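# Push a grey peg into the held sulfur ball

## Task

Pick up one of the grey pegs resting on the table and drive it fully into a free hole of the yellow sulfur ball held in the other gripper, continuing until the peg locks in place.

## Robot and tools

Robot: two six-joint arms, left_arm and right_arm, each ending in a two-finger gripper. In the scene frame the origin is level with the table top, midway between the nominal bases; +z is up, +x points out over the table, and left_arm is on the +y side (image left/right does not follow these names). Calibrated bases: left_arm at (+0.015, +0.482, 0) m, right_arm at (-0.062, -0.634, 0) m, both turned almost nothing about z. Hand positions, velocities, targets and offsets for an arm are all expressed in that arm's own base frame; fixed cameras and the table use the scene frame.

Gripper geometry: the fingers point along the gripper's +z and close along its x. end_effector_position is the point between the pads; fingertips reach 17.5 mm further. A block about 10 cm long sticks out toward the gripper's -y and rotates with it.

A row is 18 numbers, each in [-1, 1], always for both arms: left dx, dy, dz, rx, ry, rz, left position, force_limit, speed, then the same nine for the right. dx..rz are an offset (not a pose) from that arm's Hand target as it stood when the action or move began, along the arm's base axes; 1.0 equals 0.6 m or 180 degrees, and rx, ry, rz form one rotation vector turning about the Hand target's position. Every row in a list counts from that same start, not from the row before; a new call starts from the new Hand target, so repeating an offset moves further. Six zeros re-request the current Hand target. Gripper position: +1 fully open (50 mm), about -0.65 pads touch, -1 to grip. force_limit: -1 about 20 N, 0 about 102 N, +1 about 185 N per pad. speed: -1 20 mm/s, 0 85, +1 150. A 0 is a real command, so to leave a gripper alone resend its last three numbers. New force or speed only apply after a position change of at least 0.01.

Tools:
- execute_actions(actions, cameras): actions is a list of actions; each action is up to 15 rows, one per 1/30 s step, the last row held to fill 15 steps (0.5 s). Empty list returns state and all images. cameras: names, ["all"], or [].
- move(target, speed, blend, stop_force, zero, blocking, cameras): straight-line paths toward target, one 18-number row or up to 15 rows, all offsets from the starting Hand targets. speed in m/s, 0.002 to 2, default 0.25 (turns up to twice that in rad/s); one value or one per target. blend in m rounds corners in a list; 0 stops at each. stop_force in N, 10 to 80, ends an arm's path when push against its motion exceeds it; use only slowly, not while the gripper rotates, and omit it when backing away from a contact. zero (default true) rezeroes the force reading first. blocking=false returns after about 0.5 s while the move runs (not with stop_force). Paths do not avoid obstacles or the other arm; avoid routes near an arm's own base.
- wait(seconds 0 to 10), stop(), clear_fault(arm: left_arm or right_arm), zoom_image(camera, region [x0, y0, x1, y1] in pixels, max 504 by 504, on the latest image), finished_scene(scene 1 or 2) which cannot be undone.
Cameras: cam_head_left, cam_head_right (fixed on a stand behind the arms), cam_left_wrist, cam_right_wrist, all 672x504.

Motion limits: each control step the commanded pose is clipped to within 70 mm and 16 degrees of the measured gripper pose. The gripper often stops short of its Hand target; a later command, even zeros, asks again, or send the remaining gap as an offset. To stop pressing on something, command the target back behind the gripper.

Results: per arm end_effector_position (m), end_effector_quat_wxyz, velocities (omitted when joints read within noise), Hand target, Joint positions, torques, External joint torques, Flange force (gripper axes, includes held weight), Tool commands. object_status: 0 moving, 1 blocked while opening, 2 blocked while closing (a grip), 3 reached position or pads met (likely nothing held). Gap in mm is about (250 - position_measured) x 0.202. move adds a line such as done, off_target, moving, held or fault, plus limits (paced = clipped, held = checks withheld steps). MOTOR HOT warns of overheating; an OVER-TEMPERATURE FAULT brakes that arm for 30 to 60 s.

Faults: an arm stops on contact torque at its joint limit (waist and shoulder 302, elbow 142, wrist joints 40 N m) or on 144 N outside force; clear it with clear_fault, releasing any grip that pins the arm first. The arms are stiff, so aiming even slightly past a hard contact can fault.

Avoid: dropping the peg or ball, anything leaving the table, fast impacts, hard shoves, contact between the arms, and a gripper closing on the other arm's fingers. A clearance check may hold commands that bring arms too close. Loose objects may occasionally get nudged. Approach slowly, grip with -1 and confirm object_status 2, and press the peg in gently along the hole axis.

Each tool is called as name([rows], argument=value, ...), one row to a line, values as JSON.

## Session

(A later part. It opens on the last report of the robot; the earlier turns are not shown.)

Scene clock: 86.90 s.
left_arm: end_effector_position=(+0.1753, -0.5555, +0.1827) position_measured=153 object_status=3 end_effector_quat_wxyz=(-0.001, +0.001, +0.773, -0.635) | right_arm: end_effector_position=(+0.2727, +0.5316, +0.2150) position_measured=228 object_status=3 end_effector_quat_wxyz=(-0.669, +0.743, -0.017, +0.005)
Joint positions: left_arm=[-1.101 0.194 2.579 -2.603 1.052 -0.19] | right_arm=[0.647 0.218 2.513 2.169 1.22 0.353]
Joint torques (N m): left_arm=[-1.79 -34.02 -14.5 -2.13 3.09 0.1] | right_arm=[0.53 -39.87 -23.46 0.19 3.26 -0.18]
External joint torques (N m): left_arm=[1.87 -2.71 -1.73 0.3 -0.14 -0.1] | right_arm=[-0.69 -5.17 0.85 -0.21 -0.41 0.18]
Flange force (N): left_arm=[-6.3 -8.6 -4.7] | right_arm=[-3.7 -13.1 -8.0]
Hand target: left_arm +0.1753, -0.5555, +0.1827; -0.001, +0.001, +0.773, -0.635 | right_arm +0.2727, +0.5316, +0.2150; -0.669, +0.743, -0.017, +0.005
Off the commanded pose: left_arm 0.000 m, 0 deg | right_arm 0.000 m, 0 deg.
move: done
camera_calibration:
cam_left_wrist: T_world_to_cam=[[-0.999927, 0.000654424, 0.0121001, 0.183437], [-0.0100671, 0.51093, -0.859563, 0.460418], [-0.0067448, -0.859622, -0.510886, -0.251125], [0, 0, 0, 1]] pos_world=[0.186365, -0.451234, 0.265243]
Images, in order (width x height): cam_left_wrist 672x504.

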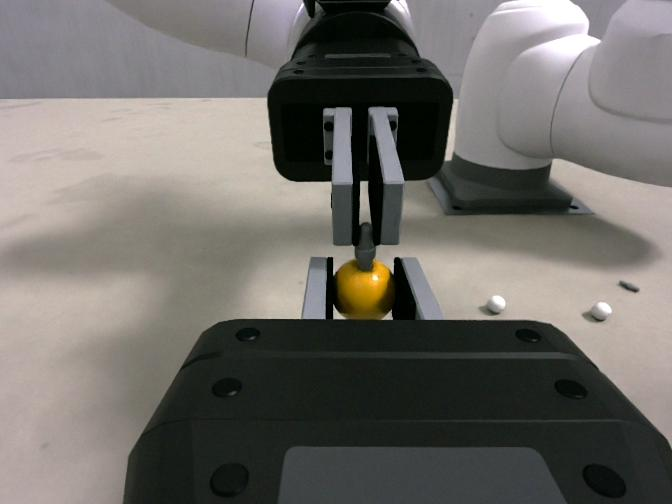

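move([
  [0,0,0,0,0,0,-0.192157,1,1,0,0,0,0,0,0,-0.478,0,-1],
  [0,0,0,0,0,0,-0.192157,1,1,-0.0003,-0.002,-0.0185,0,0,0,-0.478,0,-1],
], speed=0.005, stop_force=70, cameras=["cam_left_wrist"])

zoom_image(camera="cam_left_wrist", region=[325, 215, 405, 285])

Scene clock: 90.40 s.
left_arm: end_effector_position=(+0.1753, -0.5555, +0.1827) position_measured=153 object_status=3 end_effector_quat_wxyz=(-0.001, +0.001, +0.773, -0.635) | right_arm: end_effector_position=(+0.2726, +0.5304, +0.2039) position_measured=223 object_status=3 end_effector_quat_wxyz=(-0.669, +0.743, -0.017, +0.005)
Joint positions: left_arm=[-1.101 0.194 2.579 -2.603 1.052 -0.19] | right_arm=[0.644 0.246 2.52 2.177 1.24 0.324]
Joint torques (N m): left_arm=[-1.06 -67.04 -37.19 -4.83 20.48 0.07] | right_arm=[-1.28 -9.76 2.23 -4.82 -14.39 -0.26]
External joint torques (N m): left_arm=[1.03 30.56 20.99 3.01 -17.54 -0.07] | right_arm=[1.37 -36.98 -23.33 4.77 17.28 0.26]
Flange force (N): left_arm=[-7.1 41.8 12.8] | right_arm=[-6.0 -71.4 -8.8]
Hand target: left_arm +0.1753, -0.5555, +0.1827; -0.001, +0.001, +0.773, -0.635 | right_arm +0.2726, +0.5304, +0.2039; -0.669, +0.743, -0.017, +0.005
Off the commanded pose: left_arm 0.000 m, 0 deg | right_arm 0.000 m, 0 deg.
move: done
camera_calibration:
cam_left_wrist: T_world_to_cam=[[-0.999927, 0.000654347, 0.0121002, 0.183437], [-0.0100673, 0.51093, -0.859563, 0.460418], [-0.0067448, -0.859622, -0.510886, -0.251125], [0, 0, 0, 1]] pos_world=[0.186365, -0.451234, 0.265243]
Images, in order (width x height): cam_left_wrist 672x504.

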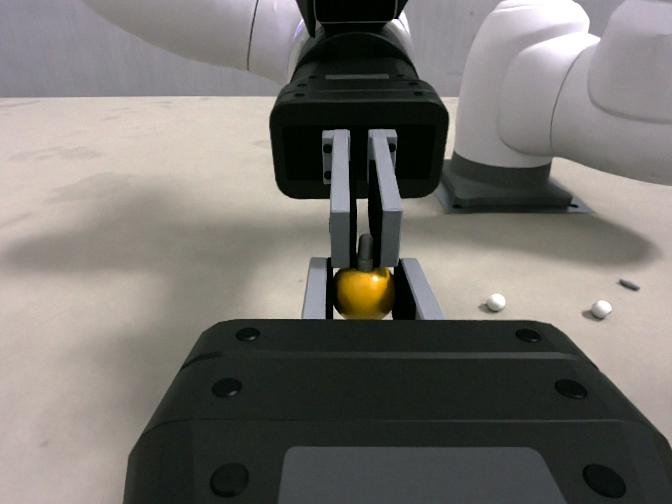

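Scaled by 6.300 from the camera's 672x504 image, which has a finer 960x720 frame.

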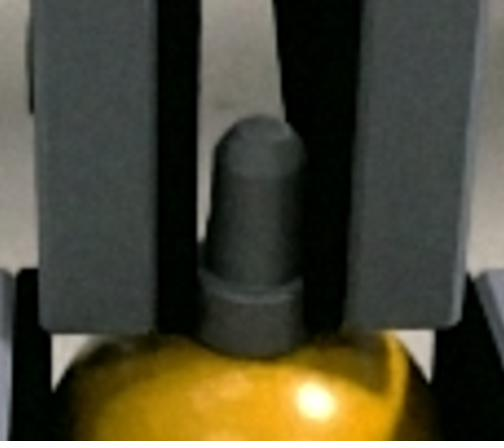

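move([
  [0,0,0,0,0,0,-0.192157,1,1,0.0001,0.0007,0.0065,0,0,0,-0.478,0,-1],
  [0,0,0,0,0,0,-0.192157,1,1,0.0001,0.0007,0.0065,0,0,0,-0.25,0,-1],
  [0,0,0,0,0,0,-0.192157,1,1,0.0007,0.004,0.04,0,0,0,-0.25,0,-1],
], speed=0.03, cameras=["cam_left_wrist"])

zoom_image(camera="cam_left_wrist", region=[325, 215, 405, 285])

Scene clock: 93.33 s.
left_arm: end_effector_position=(+0.1753, -0.5555, +0.1827) position_measured=153 object_status=3 end_effector_quat_wxyz=(-0.001, +0.001, +0.773, -0.635) | right_arm: end_effector_position=(+0.2730, +0.5327, +0.2279) position_measured=189 object_status=3 end_effector_quat_wxyz=(-0.669, +0.743, -0.017, +0.005)
Joint positions: left_arm=[-1.101 0.194 2.579 -2.603 1.052 -0.19] | right_arm=[0.649 0.187 2.505 2.16 1.198 0.387]
Joint torques (N m): left_arm=[-1.94 -34.25 -14.48 -2.11 3.12 0.13] | right_arm=[0.37 -38.89 -24.59 0.3 3.12 -0.29]
External joint torques (N m): left_arm=[1.94 -2.48 -1.75 0.28 -0.18 -0.13] | right_arm=[-0.35 -4.74 0.52 -0.32 -0.29 0.29]
Flange force (N): left_arm=[-6.6 -8.1 -4.4] | right_arm=[-3.5 -12.2 -7.0]
Hand target: left_arm +0.1753, -0.5555, +0.1827; -0.001, +0.001, +0.773, -0.635 | right_arm +0.2730, +0.5328, +0.2279; -0.669, +0.743, -0.017, +0.005
Off the commanded pose: left_arm 0.000 m, 0 deg | right_arm 0.000 m, 0 deg.
move: done
camera_calibration:
cam_left_wrist: T_world_to_cam=[[-0.999927, 0.000654424, 0.0121001, 0.183437], [-0.0100671, 0.51093, -0.859563, 0.460418], [-0.0067448, -0.859622, -0.510886, -0.251125], [0, 0, 0, 1]] pos_world=[0.186365, -0.451234, 0.265243]
Images, in order (width x height): cam_left_wrist 672x504.

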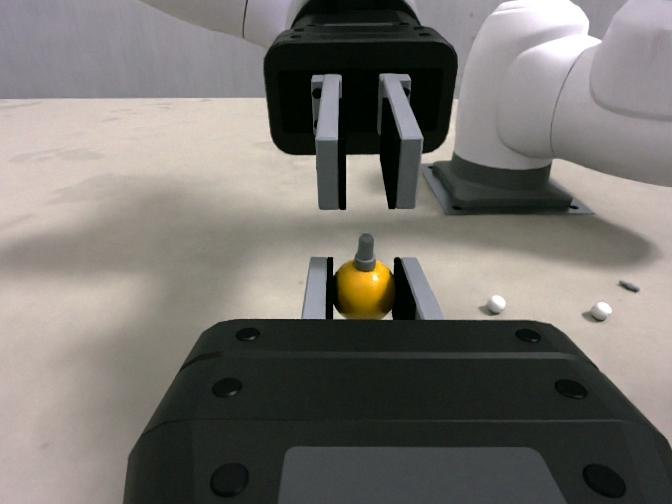

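Scaled by 6.300 from the camera's 672x504 image, which has a finer 960x720 frame.

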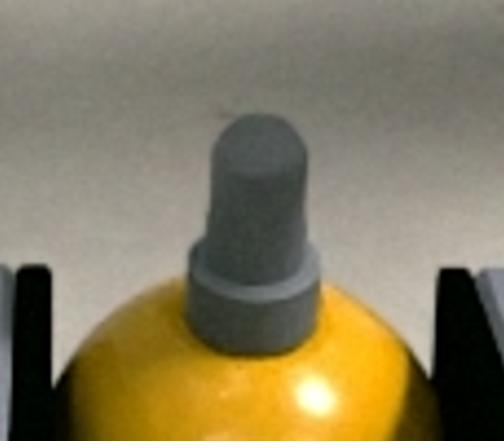

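zoom_image(camera="cam_left_wrist", region=[342, 225, 388, 285])

Scaled by 8.400 from the camera's 672x504 image, which has a finer 960x720 frame.

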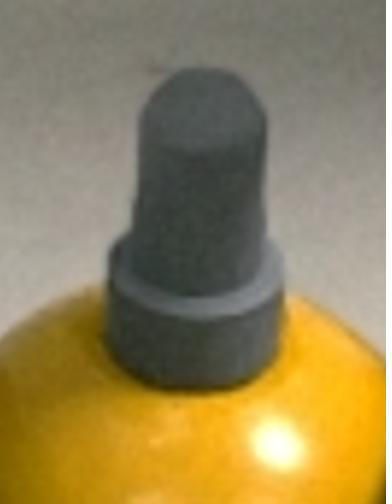

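move([
  [0,0,0,0,0,0,-0.192157,1,1,0,0,0,0,0,0,-1,-1,-0.5],
  [0,0,0,0,0,0,-0.192157,1,1,0.0002,0.0065,-0.0005,0,0,0,-1,-1,-0.5],
], speed=0.03)

move(target=[0,0,0,0,0,0,-0.192157,1,1,-0.0005,-0.0028,-0.028,0,0,0,-1,-1,-0.5], speed=0.006, stop_force=40, cameras=["cam_left_wrist"])

zoom_image(camera="cam_left_wrist", region=[325, 215, 405, 285])

Scene clock: 97.17 s.
left_arm: end_effector_position=(+0.1753, -0.5555, +0.1827) position_measured=153 object_status=3 end_effector_quat_wxyz=(-0.001, +0.001, +0.773, -0.635) | right_arm: end_effector_position=(+0.2731, +0.5366, +0.2276) position_measured=251 object_status=3 end_effector_quat_wxyz=(-0.669, +0.743, -0.017, +0.005)
Joint positions: left_arm=[-1.101 0.194 2.579 -2.603 1.052 -0.19] | right_arm=[0.657 0.191 2.501 2.168 1.194 0.385]
Joint torques (N m): left_arm=[-1.92 -34.3 -14.59 -2.14 3.12 0.09] | right_arm=[0.76 -38.75 -24.4 0.25 3.26 -0.15]
External joint torques (N m): left_arm=[1.95 -2.46 -1.7 0.3 -0.17 -0.09] | right_arm=[-0.71 -5.49 0.32 -0.29 -0.43 0.15]
Flange force (N): left_arm=[-6.6 -8.0 -4.5] | right_arm=[-3.4 -13.7 -8.1]
Hand target: left_arm +0.1753, -0.5555, +0.1827; -0.001, +0.001, +0.773, -0.635 | right_arm +0.2731, +0.5367, +0.2276; -0.669, +0.743, -0.017, +0.005
Off the commanded pose: left_arm 0.000 m, 0 deg | right_arm 0.000 m, 0 deg.
move: done

Scene clock: 100.40 s.
left_arm: end_effector_position=(+0.1753, -0.5555, +0.1827) position_measured=153 object_status=3 end_effector_quat_wxyz=(-0.001, +0.001, +0.773, -0.635) | right_arm: end_effector_position=(+0.2729, +0.5353, +0.2136) position_measured=251 object_status=3 end_effector_quat_wxyz=(-0.670, +0.743, -0.016, +0.005)
Joint positions: left_arm=[-1.101 0.194 2.579 -2.603 1.052 -0.19] | right_arm=[0.655 0.225 2.509 2.178 1.22 0.348]
Joint torques (N m): left_arm=[-3.18 -59.43 -31.62 -3.23 16.8 0.17] | right_arm=[-3.08 -15.96 -5.6 -2.93 -10.42 -0.14]
External joint torques (N m): left_arm=[3.19 22.64 15.3 1.39 -13.85 -0.17] | right_arm=[2.98 -29.8 -16.91 2.89 13.28 0.14]
Flange force (N): left_arm=[-9.6 29.3 7.8] | right_arm=[-9.3 -56.9 -8.4]
Hand target: left_arm +0.1753, -0.5555, +0.1827; -0.001, +0.001, +0.773, -0.635 | right_arm +0.2729, +0.5353, +0.2136; -0.670, +0.743, -0.016, +0.005 (not the last commanded pose)
Off the commanded pose: left_arm 0.000 m, 0 deg | right_arm 0.003 m, 0 deg.
move: contact (right_arm)
camera_calibration:
cam_left_wrist: T_world_to_cam=[[-0.999927, 0.000654347, 0.0121002, 0.183437], [-0.0100673, 0.51093, -0.859563, 0.460418], [-0.0067448, -0.859622, -0.510886, -0.251125], [0, 0, 0, 1]] pos_world=[0.186365, -0.451234, 0.265243]
Images, in order (width x height): cam_left_wrist 672x504.

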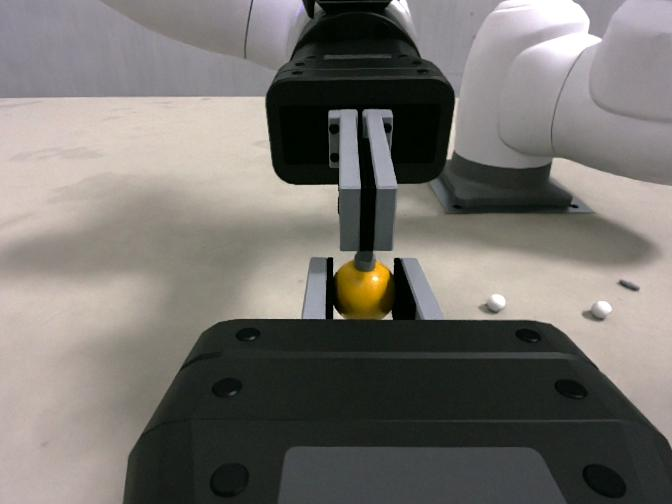

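Scaled by 6.300 from the camera's 672x504 image, which has a finer 960x720 frame.

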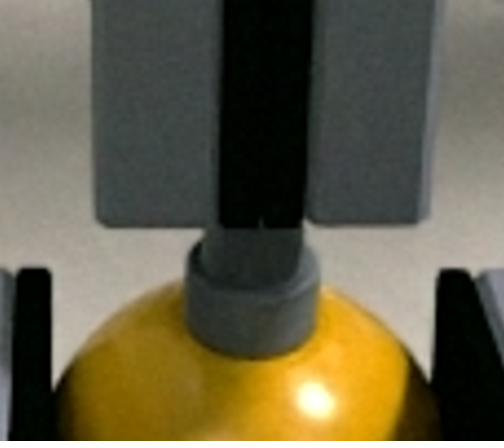

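move(target=[0,0,0,0,0,0,-0.192157,1,1,0,-0.0003,-0.0035,0,0,0,-1,-1,-0.5], speed=0.004, stop_force=40, cameras=["cam_left_wrist"])

zoom_image(camera="cam_left_wrist", region=[325, 215, 405, 285])

Scene clock: 101.90 s.
left_arm: end_effector_position=(+0.1753, -0.5554, +0.1826) position_measured=153 object_status=3 end_effector_quat_wxyz=(-0.001, +0.001, +0.773, -0.635) | right_arm: end_effector_position=(+0.2729, +0.5351, +0.2116) position_measured=251 object_status=3 end_effector_quat_wxyz=(-0.670, +0.742, -0.016, +0.005)
Joint positions: left_arm=[-1.101 0.194 2.579 -2.603 1.052 -0.19] | right_arm=[0.654 0.23 2.51 2.18 1.224 0.343]
Joint torques (N m): left_arm=[-5.5 -83.36 -48.17 -4 29.8 0.28] | right_arm=[-6.49 7.03 10.29 -5.43 -23.41 -0.24]
External joint torques (N m): left_arm=[5.6 46.38 31.91 2.17 -26.85 -0.27] | right_arm=[6.67 -53.88 -32.48 5.37 26.29 0.24]
Flange force (N): left_arm=[-14.6 65.3 17.5] | right_arm=[-16.2 -100.4 -11.0]
Hand target: left_arm +0.1753, -0.5555, +0.1827; -0.001, +0.001, +0.773, -0.635 | right_arm +0.2729, +0.5351, +0.2116; -0.670, +0.742, -0.016, +0.005
Off the commanded pose: left_arm 0.000 m, 0 deg | right_arm 0.000 m, 0 deg.
move: contact (right_arm)
camera_calibration:
cam_left_wrist: T_world_to_cam=[[-0.999927, 0.000566071, 0.0120487, 0.183411], [-0.0100667, 0.511121, -0.85945, 0.460474], [-0.00664487, -0.859509, -0.511078, -0.251041], [0, 0, 0, 1]] pos_world=[0.186365, -0.451234, 0.265243]
Images, in order (width x height): cam_left_wrist 672x504.

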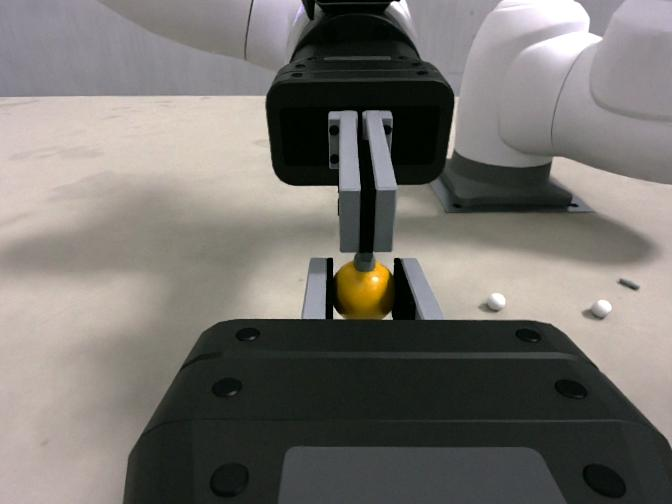

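Scaled by 6.300 from the camera's 672x504 image, which has a finer 960x720 frame.

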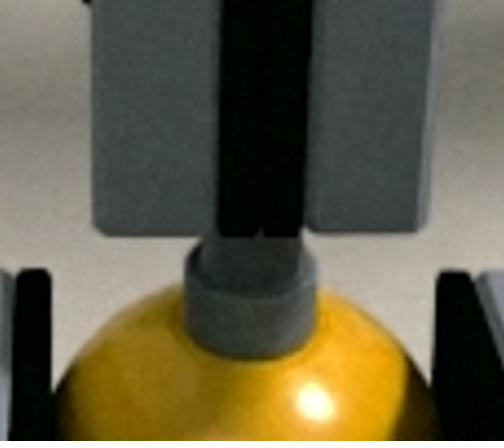

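move([
  [0,0,0,0,0,0,-0.192157,1,1,0.0,0.0003,0.003,0,0,0,-1,-1,-0.5],
  [0,0,0,0,0,0,-0.192157,1,1,0.0,0.0055,0.0025,0,0,0,-1,-1,-0.5],
], speed=0.005, cameras=["cam_left_wrist"])

zoom_image(camera="cam_left_wrist", region=[325, 215, 405, 285])

Scene clock: 103.83 s.
left_arm: end_effector_position=(+0.1753, -0.5555, +0.1827) position_measured=153 object_status=3 end_effector_quat_wxyz=(-0.001, +0.001, +0.773, -0.635) | right_arm: end_effector_position=(+0.2729, +0.5384, +0.2131) position_measured=251 object_status=3 end_effector_quat_wxyz=(-0.670, +0.742, -0.016, +0.005)
Joint positions: left_arm=[-1.101 0.194 2.579 -2.603 1.052 -0.19] | right_arm=[0.661 0.229 2.506 2.185 1.218 0.346]
Joint torques (N m): left_arm=[-4.9 -61.38 -38.28 -3.65 18.36 0.14] | right_arm=[0.54 -13.64 -6.91 -3.45 -10.98 -0.17]
External joint torques (N m): left_arm=[4.96 24.6 22.07 1.83 -15.42 -0.14] | right_arm=[-0.67 -32.83 -15.51 3.4 13.85 0.17]
Flange force (N): left_arm=[-10.3 35.1 -1.3] | right_arm=[-7.8 -60.8 -20.2]
Hand target: left_arm +0.1753, -0.5555, +0.1827; -0.001, +0.001, +0.773, -0.635 | right_arm +0.2729, +0.5384, +0.2131; -0.670, +0.742, -0.016, +0.005
Off the commanded pose: left_arm 0.000 m, 0 deg | right_arm 0.000 m, 0 deg.
move: done
Images, in order (width x height): cam_left_wrist 672x504.

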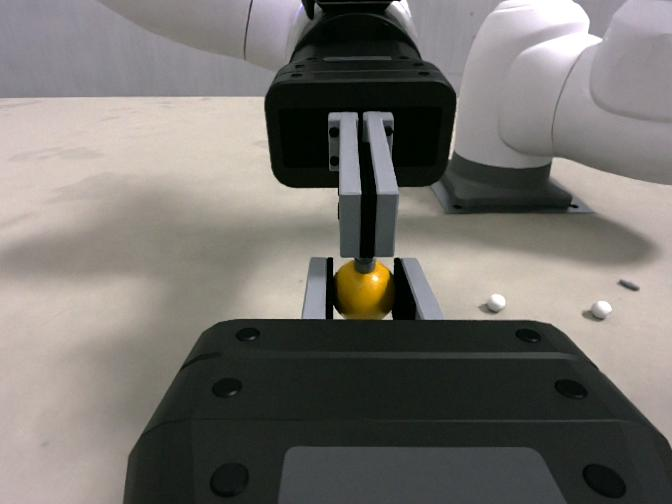

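Scaled by 6.300 from the camera's 672x504 image, which has a finer 960x720 frame.

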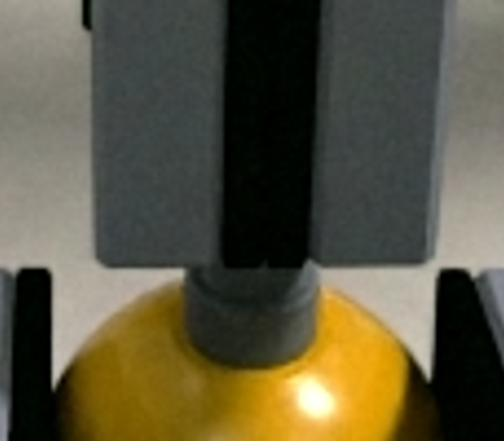

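move(target=[0,0,0,0,0,0,-0.192157,1,1,0,0.0002,-0.005,0,0,0,-1,-1,-0.5], speed=0.004, stop_force=40, cameras=["cam_left_wrist"])

zoom_image(camera="cam_left_wrist", region=[325, 215, 405, 285])

Scene clock: 105.43 s.
left_arm: end_effector_position=(+0.1753, -0.5554, +0.1826) position_measured=153 object_status=3 end_effector_quat_wxyz=(-0.001, +0.001, +0.773, -0.635) | right_arm: end_effector_position=(+0.2729, +0.5386, +0.2109) position_measured=251 object_status=3 end_effector_quat_wxyz=(-0.670, +0.742, -0.016, +0.005)
Joint positions: left_arm=[-1.101 0.194 2.579 -2.603 1.052 -0.19] | right_arm=[0.662 0.235 2.506 2.188 1.222 0.34]
Joint torques (N m): left_arm=[-7.99 -87.59 -55.83 -4.21 32.63 0.23] | right_arm=[-4.44 12.04 10.19 -5.75 -25.43 -0.29]
External joint torques (N m): left_arm=[7.94 51.12 39.6 2.38 -29.69 -0.23] | right_arm=[4.48 -59.21 -32.35 5.69 28.31 0.29]
Flange force (N): left_arm=[-16.6 75.6 10.9] | right_arm=[-16.5 -108.0 -21.8]
Hand target: left_arm +0.1753, -0.5555, +0.1827; -0.001, +0.001, +0.773, -0.635 | right_arm +0.2729, +0.5386, +0.2109; -0.670, +0.742, -0.016, +0.005 (not the last commanded pose)
Off the commanded pose: left_arm 0.000 m, 0 deg | right_arm 0.001 m, 0 deg.
move: contact (right_arm)
camera_calibration:
cam_left_wrist: T_world_to_cam=[[-0.999927, 0.000653601, 0.0121002, 0.183437], [-0.0100671, 0.511004, -0.85952, 0.46044], [-0.00674501, -0.859578, -0.510959, -0.251085], [0, 0, 0, 1]] pos_world=[0.186365, -0.451234, 0.265243]
Images, in order (width x height): cam_left_wrist 672x504.

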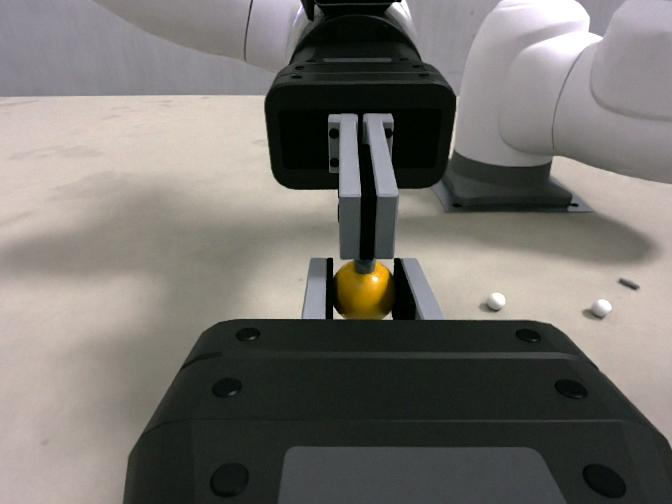

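Scaled by 6.300 from the camera's 672x504 image, which has a finer 960x720 frame.

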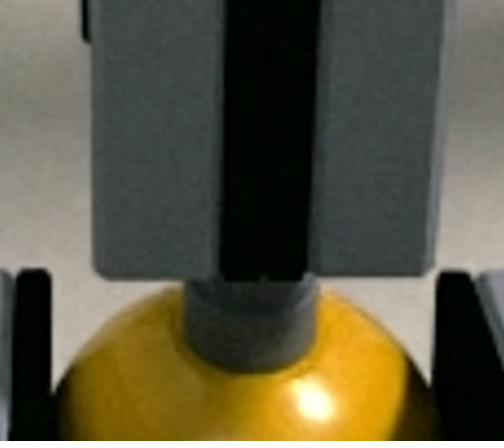

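move([
  [0,0,0,0,0,0,-0.192157,1,1,0,0.0003,0.01,0,0,0,-1,-1,-0.5],
  [0,0,0,0,0,0,-0.192157,1,1,0,-0.006,0.035,0,0,0,-1,-1,-0.5],
], speed=0.02, cameras=["cam_left_wrist"])

zoom_image(camera="cam_left_wrist", region=[325, 215, 405, 285])

zoom_image(camera="cam_left_wrist", region=[342, 225, 388, 285])

Scene clock: 107.67 s.
left_arm: end_effector_position=(+0.1753, -0.5555, +0.1827) position_measured=153 object_status=3 end_effector_quat_wxyz=(-0.001, +0.001, +0.773, -0.635) | right_arm: end_effector_position=(+0.2729, +0.5350, +0.2319) position_measured=251 object_status=3 end_effector_quat_wxyz=(-0.670, +0.742, -0.016, +0.005)
Joint positions: left_arm=[-1.101 0.194 2.579 -2.603 1.052 -0.19] | right_arm=[0.654 0.18 2.501 2.161 1.191 0.395]
Joint torques (N m): left_arm=[-1.94 -34.06 -14.29 -2.13 3.13 0.08] | right_arm=[-0.33 -38.21 -25.22 0.25 3.08 -0.42]
External joint torques (N m): left_arm=[1.96 -2.71 -1.98 0.3 -0.19 -0.08] | right_arm=[0.16 -5.07 0.71 -0.26 -0.27 0.42]
Flange force (N): left_arm=[-6.7 -8.8 -4.5] | right_arm=[-5.0 -13.0 -6.5]
Hand target: left_arm +0.1753, -0.5555, +0.1827; -0.001, +0.001, +0.773, -0.635 | right_arm +0.2729, +0.5350, +0.2319; -0.670, +0.742, -0.016, +0.005
Off the commanded pose: left_arm 0.000 m, 0 deg | right_arm 0.000 m, 0 deg.
move: done
camera_calibration:
cam_left_wrist: T_world_to_cam=[[-0.999928, 0.000620812, 0.0119634, 0.183459], [-0.00996714, 0.510886, -0.859591, 0.460387], [-0.00664555, -0.859648, -0.510843, -0.251166], [0, 0, 0, 1]] pos_world=[0.186365, -0.451234, 0.265243]
Images, in order (width x height): cam_left_wrist 672x504.

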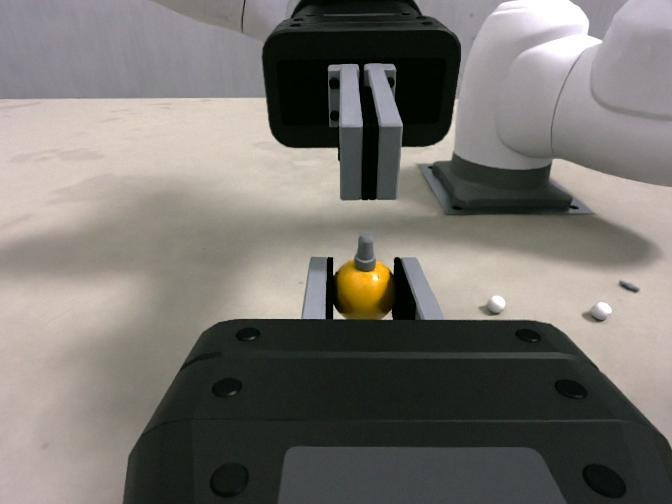

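Scaled by 6.300 from the camera's 672x504 image, which has a finer 960x720 frame.

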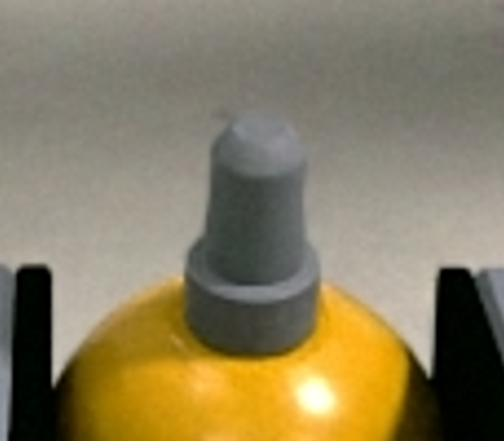

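Scaled by 8.400 from the camera's 672x504 image, which has a finer 960x720 frame.

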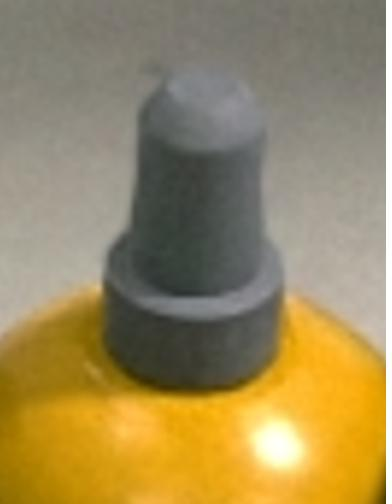

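move([
  [0,0,0,0,0,0,-0.192157,1,1,0,0,0,0,0,0,-0.25,0,-0.5],
  [0,0,0,0,0,0,-0.192157,1,1,0,-0.0025,0,0,0,0,-0.25,0,-0.5],
  [0,0,0,0,0,0,-0.192157,1,1,-0.0003,-0.0062,-0.0350,0,0,0,-0.25,0,-0.5],
  [0,0,0,0,0,0,-0.192157,1,1,-0.0003,-0.0062,-0.0350,0,0,0,-1,0,-1],
], speed=0.03, cameras=["cam_left_wrist"])

zoom_image(camera="cam_left_wrist", region=[325, 215, 405, 285])

move(target=[0,0,0,0,0,0,-0.192157,1,1,0.0001,0.0004,0.0035,0,0,0,-1,0,-1], speed=0.006, cameras=["cam_left_wrist"])

zoom_image(camera="cam_left_wrist", region=[325, 215, 405, 285])

Scene clock: 112.60 s.
left_arm: end_effector_position=(+0.1753, -0.5555, +0.1827) position_measured=153 object_status=3 end_effector_quat_wxyz=(-0.001, +0.001, +0.773, -0.635) | right_arm: end_effector_position=(+0.2727, +0.5312, +0.2109) position_measured=240 object_status=2 end_effector_quat_wxyz=(-0.670, +0.742, -0.016, +0.005)
Joint positions: left_arm=[-1.101 0.194 2.579 -2.603 1.052 -0.19] | right_arm=[0.646 0.229 2.515 2.173 1.229 0.341]
Joint torques (N m): left_arm=[-3.43 -35.53 -14.51 -1.61 3.81 0.11] | right_arm=[-1.65 -39.37 -22.67 0.7 2.34 -0.16]
External joint torques (N m): left_arm=[3.48 -1.06 -1.7 -0.22 -0.87 -0.11] | right_arm=[1.53 -6.42 0.61 -0.72 0.52 0.16]
Flange force (N): left_arm=[-9.9 -5.6 -3.7] | right_arm=[-7.0 -15.6 -5.8]
Hand target: left_arm +0.1753, -0.5555, +0.1827; -0.001, +0.001, +0.773, -0.635 | right_arm +0.2727, +0.5313, +0.2109; -0.670, +0.742, -0.016, +0.005
Off the commanded pose: left_arm 0.000 m, 0 deg | right_arm 0.000 m, 0 deg.
move: done
camera_calibration:
cam_left_wrist: T_world_to_cam=[[-0.999927, 0.000653309, 0.0121007, 0.183437], [-0.0100676, 0.511004, -0.85952, 0.46044], [-0.00674501, -0.859578, -0.510959, -0.251085], [0, 0, 0, 1]] pos_world=[0.186365, -0.451234, 0.265243]
Images, in order (width x height): cam_left_wrist 672x504.

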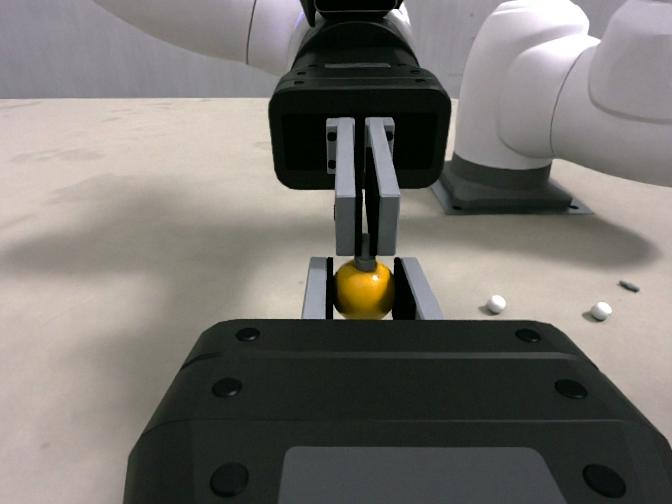

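Scaled by 6.300 from the camera's 672x504 image, which has a finer 960x720 frame.

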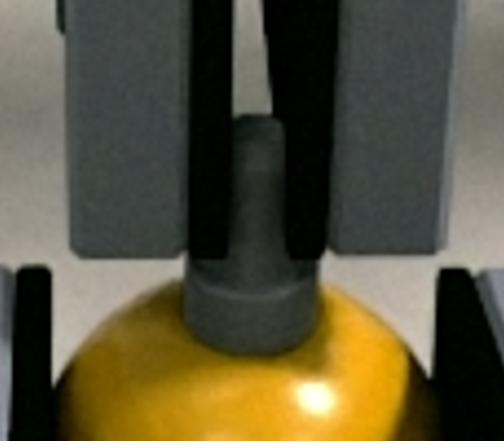

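Scene clock: 113.30 s.
left_arm: end_effector_position=(+0.1753, -0.5555, +0.1827) position_measured=153 object_status=3 end_effector_quat_wxyz=(-0.001, +0.001, +0.773, -0.635) | right_arm: end_effector_position=(+0.2728, +0.5315, +0.2130) position_measured=240 object_status=2 end_effector_quat_wxyz=(-0.670, +0.742, -0.016, +0.005)
Joint positions: left_arm=[-1.101 0.194 2.579 -2.603 1.052 -0.19] | right_arm=[0.646 0.224 2.514 2.171 1.226 0.346]
Joint torques (N m): left_arm=[-1.88 -34.25 -14.29 -2.05 3.09 0.1] | right_arm=[0.1 -41.66 -23.13 0.3 3.3 -0.11]
External joint torques (N m): left_arm=[1.85 -2.46 -2.01 0.23 -0.14 -0.1] | right_arm=[0.08 -4.46 0.82 -0.35 -0.42 0.11]
Flange force (N): left_arm=[-6.4 -8.1 -3.8] | right_arm=[-4.2 -11.6 -5.7]
Hand target: left_arm +0.1753, -0.5555, +0.1827; -0.001, +0.001, +0.773, -0.635 | right_arm +0.2728, +0.5315, +0.2130; -0.670, +0.742, -0.016, +0.005
Off the commanded pose: left_arm 0.000 m, 0 deg | right_arm 0.000 m, 0 deg.
move: done
camera_calibration:
cam_left_wrist: T_world_to_cam=[[-0.999927, 0.000653309, 0.0121007, 0.183437], [-0.0100676, 0.511004, -0.85952, 0.46044], [-0.00674501, -0.859578, -0.510959, -0.251085], [0, 0, 0, 1]] pos_world=[0.186365, -0.451234, 0.265243]
Images, in order (width x height): cam_left_wrist 672x504.

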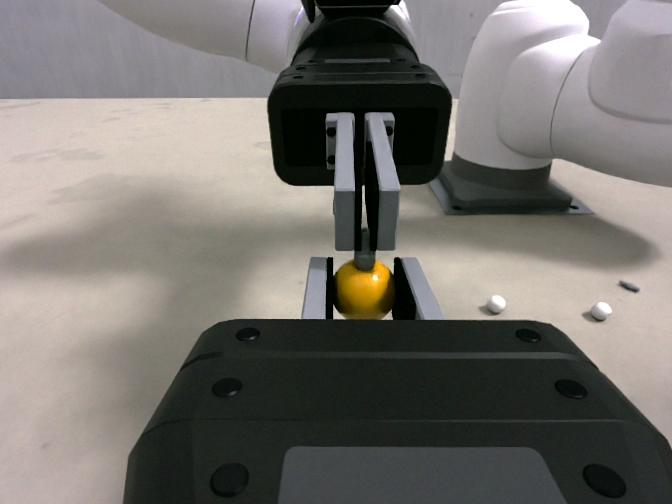

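Scaled by 6.300 from the camera's 672x504 image, which has a finer 960x720 frame.

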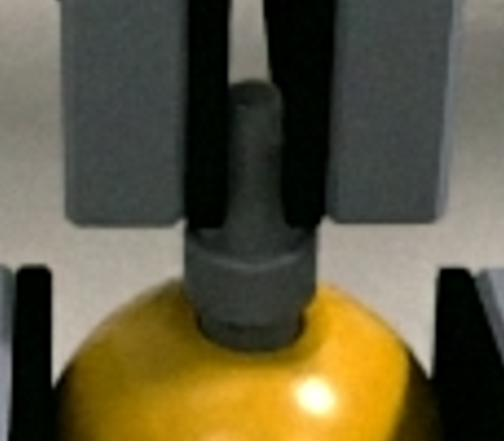

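move(target=[0,0,0,0,0,0,-0.192157,1,1,0,0,0,0,0,0,-0.98,1,-1])

move(target=[0,0,0,0,0,0,-0.192157,1,1,-0.0003,-0.0015,-0.0150,0,0,0,-0.98,1,-1], speed=0.004, stop_force=40, cameras=["cam_left_wrist"])

zoom_image(camera="cam_left_wrist", region=[342, 235, 388, 295])

Scene clock: 116.93 s.
left_arm: end_effector_position=(+0.1753, -0.5555, +0.1827) position_measured=153 object_status=3 end_effector_quat_wxyz=(-0.001, +0.001, +0.773, -0.635) | right_arm: end_effector_position=(+0.2728, +0.5315, +0.2130) position_measured=247 object_status=2 end_effector_quat_wxyz=(-0.670, +0.742, -0.016, +0.005)
Joint positions: left_arm=[-1.101 0.194 2.579 -2.603 1.052 -0.19] | right_arm=[0.646 0.224 2.514 2.171 1.225 0.346]
Joint torques (N m): left_arm=[-1.57 -34.18 -14.41 -2.15 3.08 0.07] | right_arm=[0.56 -40.74 -22.94 0.19 3.21 -0.09]
External joint torques (N m): left_arm=[1.65 -2.51 -1.93 0.3 -0.13 -0.07] | right_arm=[-0.67 -4.8 0.61 -0.21 -0.35 0.09]
Flange force (N): left_arm=[-6.0 -8.2 -3.8] | right_arm=[-3.1 -12.2 -7.2]
Hand target: left_arm +0.1753, -0.5555, +0.1827; -0.001, +0.001, +0.773, -0.635 | right_arm +0.2728, +0.5315, +0.2130; -0.670, +0.742, -0.016, +0.005
Off the commanded pose: left_arm 0.000 m, 0 deg | right_arm 0.000 m, 0 deg.
move: done

Scene clock: 118.57 s.
left_arm: end_effector_position=(+0.1753, -0.5554, +0.1826) position_measured=153 object_status=3 end_effector_quat_wxyz=(-0.001, +0.001, +0.773, -0.635) | right_arm: end_effector_position=(+0.2727, +0.5311, +0.2090) position_measured=247 object_status=2 end_effector_quat_wxyz=(-0.670, +0.742, -0.016, +0.005)
Joint positions: left_arm=[-1.101 0.194 2.579 -2.603 1.052 -0.19] | right_arm=[0.646 0.234 2.516 2.174 1.233 0.335]
Joint torques (N m): left_arm=[-4.32 -60.02 -31.09 -2.82 17.17 0.23] | right_arm=[-4.51 -16.17 -5.42 -2.34 -11.08 -0.09]
External joint torques (N m): left_arm=[4.32 23.38 14.83 0.99 -14.22 -0.23] | right_arm=[4.4 -30.21 -16.4 2.32 13.96 0.09]
Flange force (N): left_arm=[-12.3 30.3 8.6] | right_arm=[-11.3 -58.1 -7.1]
Hand target: left_arm +0.1753, -0.5555, +0.1827; -0.001, +0.001, +0.773, -0.635 | right_arm +0.2727, +0.5311, +0.2090; -0.670, +0.742, -0.016, +0.005 (not the last commanded pose)
Off the commanded pose: left_arm 0.000 m, 0 deg | right_arm 0.005 m, 0 deg.
move: contact (right_arm)
camera_calibration:
cam_left_wrist: T_world_to_cam=[[-0.999927, 0.000652855, 0.0121002, 0.183436], [-0.0100669, 0.511077, -0.859476, 0.460462], [-0.00674523, -0.859535, -0.511033, -0.251046], [0, 0, 0, 1]] pos_world=[0.186365, -0.451234, 0.265243]
Images, in order (width x height): cam_left_wrist 672x504.

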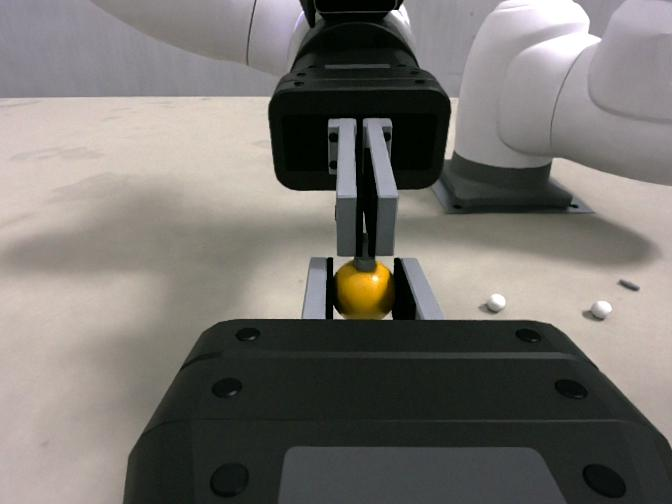

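Scaled by 8.400 from the camera's 672x504 image, which has a finer 960x720 frame.

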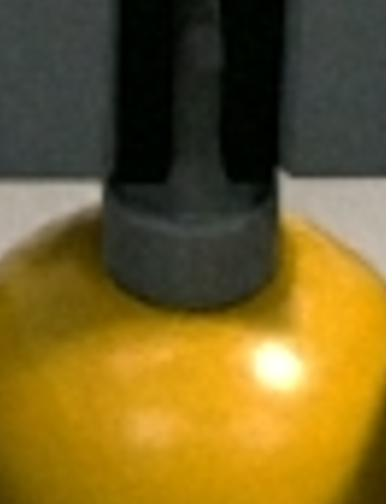

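move([
  [0,0,0,0,0,0,-0.192157,1,1,0,0.0017,0.0006,-0.0167,0,0,-0.98,1,-1],
  [0,0,0,0,0,0,-0.192157,1,1,0,0.0034,0.0013,-0.0333,0,0,-0.98,1,-1],
  [0,0,0,0,0,0,-0.192157,1,1,0,0.0052,0.0020,-0.05,0,0,-0.98,1,-1],
], speed=0.02, blend=[0.0005,0.0005,0], cameras=["cam_left_wrist"])

zoom_image(camera="cam_left_wrist", region=[342, 235, 388, 295])

Scene clock: 123.33 s.
left_arm: end_effector_position=(+0.1753, -0.5555, +0.1827) position_measured=153 object_status=3 end_effector_quat_wxyz=(-0.001, +0.001, +0.773, -0.635) | right_arm: end_effector_position=(+0.2727, +0.5342, +0.2102) position_measured=247 object_status=2 end_effector_quat_wxyz=(-0.610, +0.792, -0.016, +0.006)
Joint positions: left_arm=[-1.101 0.194 2.579 -2.603 1.052 -0.19] | right_arm=[0.67 0.133 2.479 2.075 1.005 0.486]
Joint torques (N m): left_arm=[-5.66 -68.1 -41.55 -3.36 21.97 0.21] | right_arm=[-2.53 -1.21 -3.65 -4.87 -14.29 -0.18]
External joint torques (N m): left_arm=[5.71 31.3 25.33 1.54 -19.02 -0.21] | right_arm=[2.33 -39.48 -23.46 4.97 16.9 0.18]
Flange force (N): left_arm=[-11.7 44.7 4.0] | right_arm=[-11.9 -67.3 -30.3]
Hand target: left_arm +0.1753, -0.5555, +0.1827; -0.001, +0.001, +0.773, -0.635 | right_arm +0.2727, +0.5342, +0.2102; -0.610, +0.792, -0.016, +0.006
Off the commanded pose: left_arm 0.000 m, 0 deg | right_arm 0.000 m, 0 deg.
move: done
camera_calibration:
cam_left_wrist: T_world_to_cam=[[-0.999927, 0.000654424, 0.0121001, 0.183437], [-0.0100671, 0.51093, -0.859563, 0.460418], [-0.0067448, -0.859622, -0.510886, -0.251125], [0, 0, 0, 1]] pos_world=[0.186365, -0.451234, 0.265243]
Images, in order (width x height): cam_left_wrist 672x504.

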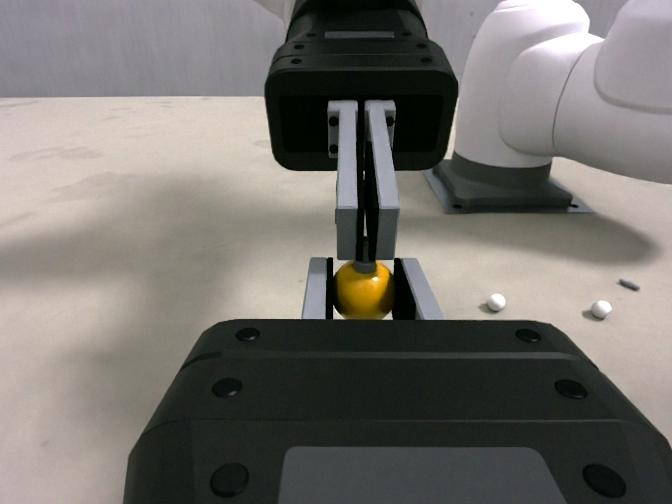

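Scaled by 8.400 from the camera's 672x504 image, which has a finer 960x720 frame.

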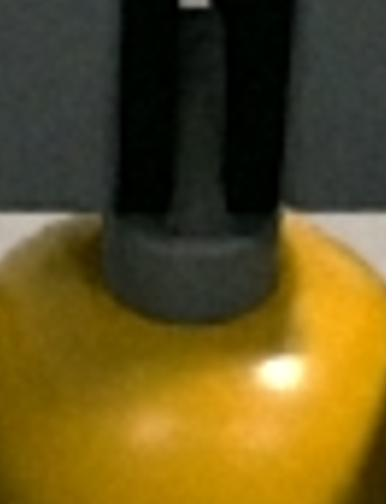

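move([
  [0,0,0,0,0,0.0,-0.192157,1,1,0,-0.0001,-0.0018,0,0,0,-0.98,1,-1],
  [0,0,0,0,0,0,-0.192157,1,1,0.0017,-0.0001,-0.0018,0,0.0167,0,-0.98,1,-1],
  [0,0,0,0,0,0,-0.192157,1,1,-0.0025,-0.0001,-0.0018,0,-0.025,0,-0.98,1,-1],
  [0,0,0,0,0,0,-0.192157,1,1,0,-0.0001,-0.0018,0,0,0,-0.98,1,-1],
], speed=0.02, blend=[0.0005,0.0005,0.0005,0], cameras=["cam_left_wrist"])

zoom_image(camera="cam_left_wrist", region=[342, 235, 388, 295])

move(target=[0,0,0,0,0,0,-0.192157,1,1,0.0002,0.001,0.0100,0,0,0,-0.98,1,-1], speed=0.01, cameras=["cam_left_wrist"])

zoom_image(camera="cam_left_wrist", region=[342, 235, 388, 295])

Scene clock: 130.97 s.
left_arm: end_effector_position=(+0.1753, -0.5555, +0.1827) position_measured=153 object_status=3 end_effector_quat_wxyz=(-0.001, +0.001, +0.773, -0.635) | right_arm: end_effector_position=(+0.2727, +0.5342, +0.2091) position_measured=247 object_status=2 end_effector_quat_wxyz=(-0.610, +0.792, -0.016, +0.006)
Joint positions: left_arm=[-1.101 0.194 2.579 -2.603 1.052 -0.19] | right_arm=[0.67 0.135 2.48 2.077 1.006 0.482]
Joint torques (N m): left_arm=[-6.57 -79.28 -49.33 -3.98 28.07 0.31] | right_arm=[-3.42 10.06 5.67 -6.91 -19.88 -0.24]
External joint torques (N m): left_arm=[6.54 42.69 33.07 2.15 -25.13 -0.31] | right_arm=[3.44 -51.34 -32.66 6.99 22.51 0.24]
Flange force (N): left_arm=[-14.2 61.8 8.9] | right_arm=[-14.3 -88.4 -35.2]
Hand target: left_arm +0.1753, -0.5555, +0.1827; -0.001, +0.001, +0.773, -0.635 | right_arm +0.2727, +0.5342, +0.2091; -0.610, +0.792, -0.016, +0.006
Off the commanded pose: left_arm 0.000 m, 0 deg | right_arm 0.000 m, 0 deg.
move: done
Images, in order (width x height): cam_left_wrist 672x504.

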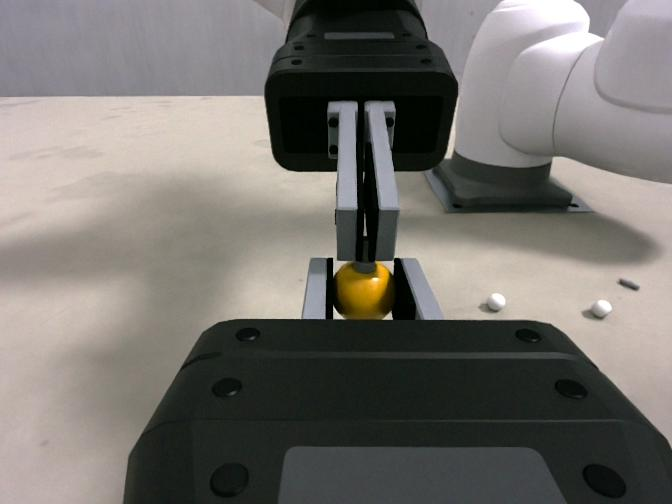

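Scaled by 8.400 from the camera's 672x504 image, which has a finer 960x720 frame.

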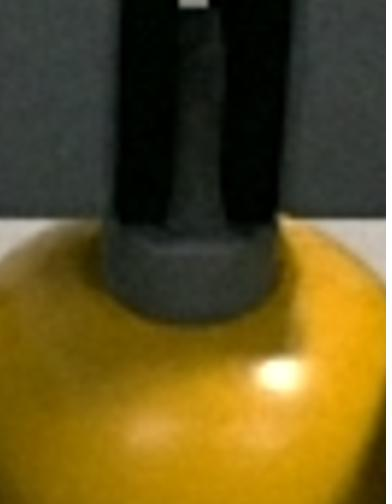

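Scene clock: 131.83 s.
left_arm: end_effector_position=(+0.1753, -0.5555, +0.1829) position_measured=153 object_status=3 end_effector_quat_wxyz=(-0.001, +0.001, +0.773, -0.635) | right_arm: end_effector_position=(+0.2729, +0.5348, +0.2152) position_measured=247 object_status=2 end_effector_quat_wxyz=(-0.610, +0.792, -0.016, +0.006)
Joint positions: left_arm=[-1.101 0.194 2.579 -2.603 1.052 -0.19] | right_arm=[0.671 0.122 2.475 2.068 0.998 0.5]
Joint torques (N m): left_arm=[-3.22 -33.15 -13.3 -1.51 2.58 0.07] | right_arm=[-0.16 -36.4 -31.18 1.2 3.64 -0.37]
External joint torques (N m): left_arm=[3.24 -3.64 -2.97 -0.32 0.36 -0.07] | right_arm=[0.11 -3.85 3.51 -1.11 -1.04 0.37]
Flange force (N): left_arm=[-8.8 -9.6 -5.4] | right_arm=[-6.4 -8.0 -11.4]
Hand target: left_arm +0.1753, -0.5555, +0.1827; -0.001, +0.001, +0.773, -0.635 | right_arm +0.2729, +0.5348, +0.2151; -0.610, +0.792, -0.016, +0.006
Off the commanded pose: left_arm 0.000 m, 0 deg | right_arm 0.000 m, 0 deg.
move: done
camera_calibration:
cam_left_wrist: T_world_to_cam=[[-0.99993, 0.000591114, 0.0118255, 0.18358], [-0.00986613, 0.510576, -0.859776, 0.460451], [-0.00654602, -0.859832, -0.510534, -0.251247], [0, 0, 0, 1]] pos_world=[0.186465, -0.451234, 0.265444]
Images, in order (width x height): cam_left_wrist 672x504.

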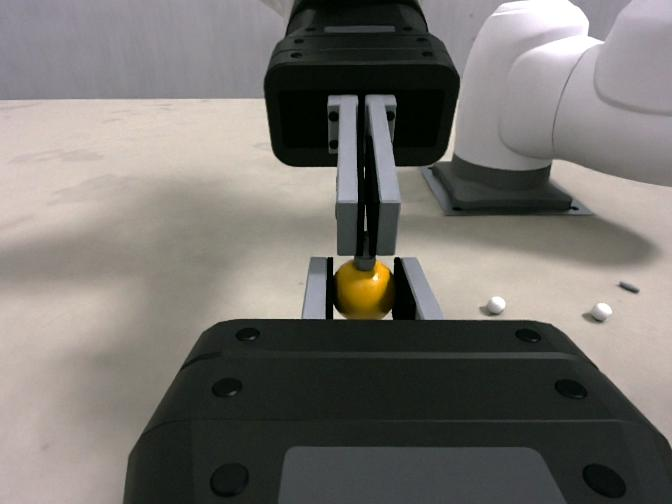

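Scaled by 8.400 from the camera's 672x504 image, which has a finer 960x720 frame.

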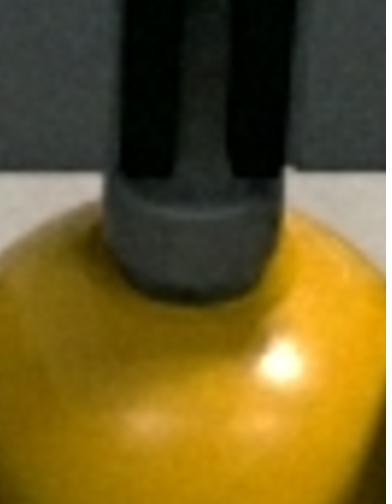

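move(target=[0,0,0,0,0,0,-0.192157,1,1,0.0001,0.0004,0.0040,0,0,0,-0.98,1,-1], speed=0.006, cameras=["cam_left_wrist"])

zoom_image(camera="cam_left_wrist", region=[342, 235, 388, 295])

Scene clock: 133.27 s.
left_arm: end_effector_position=(+0.1753, -0.5555, +0.1827) position_measured=153 object_status=3 end_effector_quat_wxyz=(-0.001, +0.001, +0.773, -0.635) | right_arm: end_effector_position=(+0.2729, +0.5350, +0.2175) position_measured=247 object_status=2 end_effector_quat_wxyz=(-0.610, +0.792, -0.016, +0.006)
Joint positions: left_arm=[-1.101 0.194 2.579 -2.603 1.052 -0.19] | right_arm=[0.672 0.117 2.473 2.064 0.994 0.507]
Joint torques (N m): left_arm=[-1.64 -34.22 -14.33 -2.07 3.12 0.09] | right_arm=[-0.12 -34.76 -28.84 0.37 2.98 -0.13]
External joint torques (N m): left_arm=[1.66 -2.31 -1.9 0.24 -0.19 -0.09] | right_arm=[0.19 -5.67 0.88 -0.27 -0.38 0.13]
Flange force (N): left_arm=[-5.9 -7.8 -3.5] | right_arm=[-6.6 -11.2 -9.6]
Hand target: left_arm +0.1753, -0.5555, +0.1827; -0.001, +0.001, +0.773, -0.635 | right_arm +0.2729, +0.5350, +0.2175; -0.610, +0.792, -0.016, +0.006
Off the commanded pose: left_arm 0.000 m, 0 deg | right_arm 0.000 m, 0 deg.
move: done
camera_calibration:
cam_left_wrist: T_world_to_cam=[[-0.999927, 0.000653309, 0.0121007, 0.183437], [-0.0100676, 0.511004, -0.85952, 0.46044], [-0.00674501, -0.859578, -0.510959, -0.251085], [0, 0, 0, 1]] pos_world=[0.186365, -0.451234, 0.265243]
Images, in order (width x height): cam_left_wrist 672x504.

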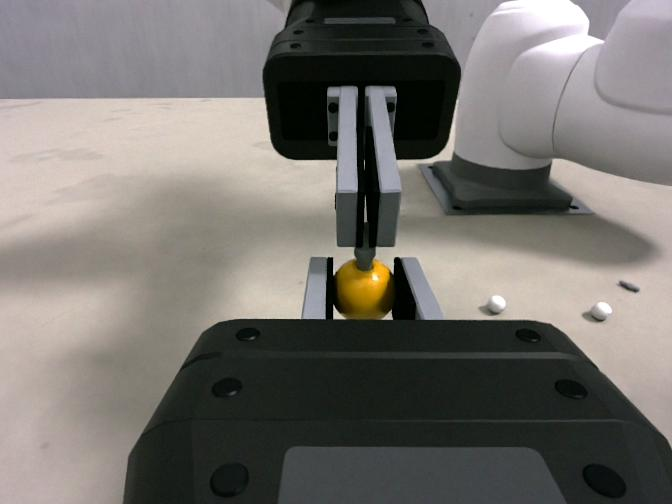

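Scaled by 8.400 from the camera's 672x504 image, which has a finer 960x720 frame.

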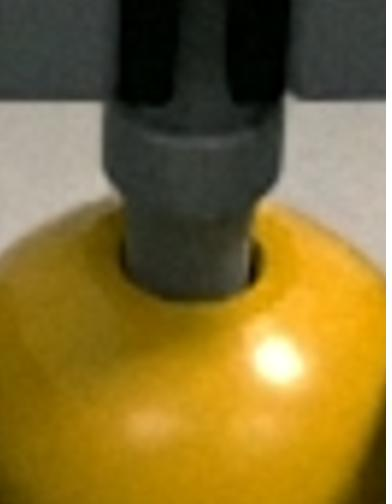

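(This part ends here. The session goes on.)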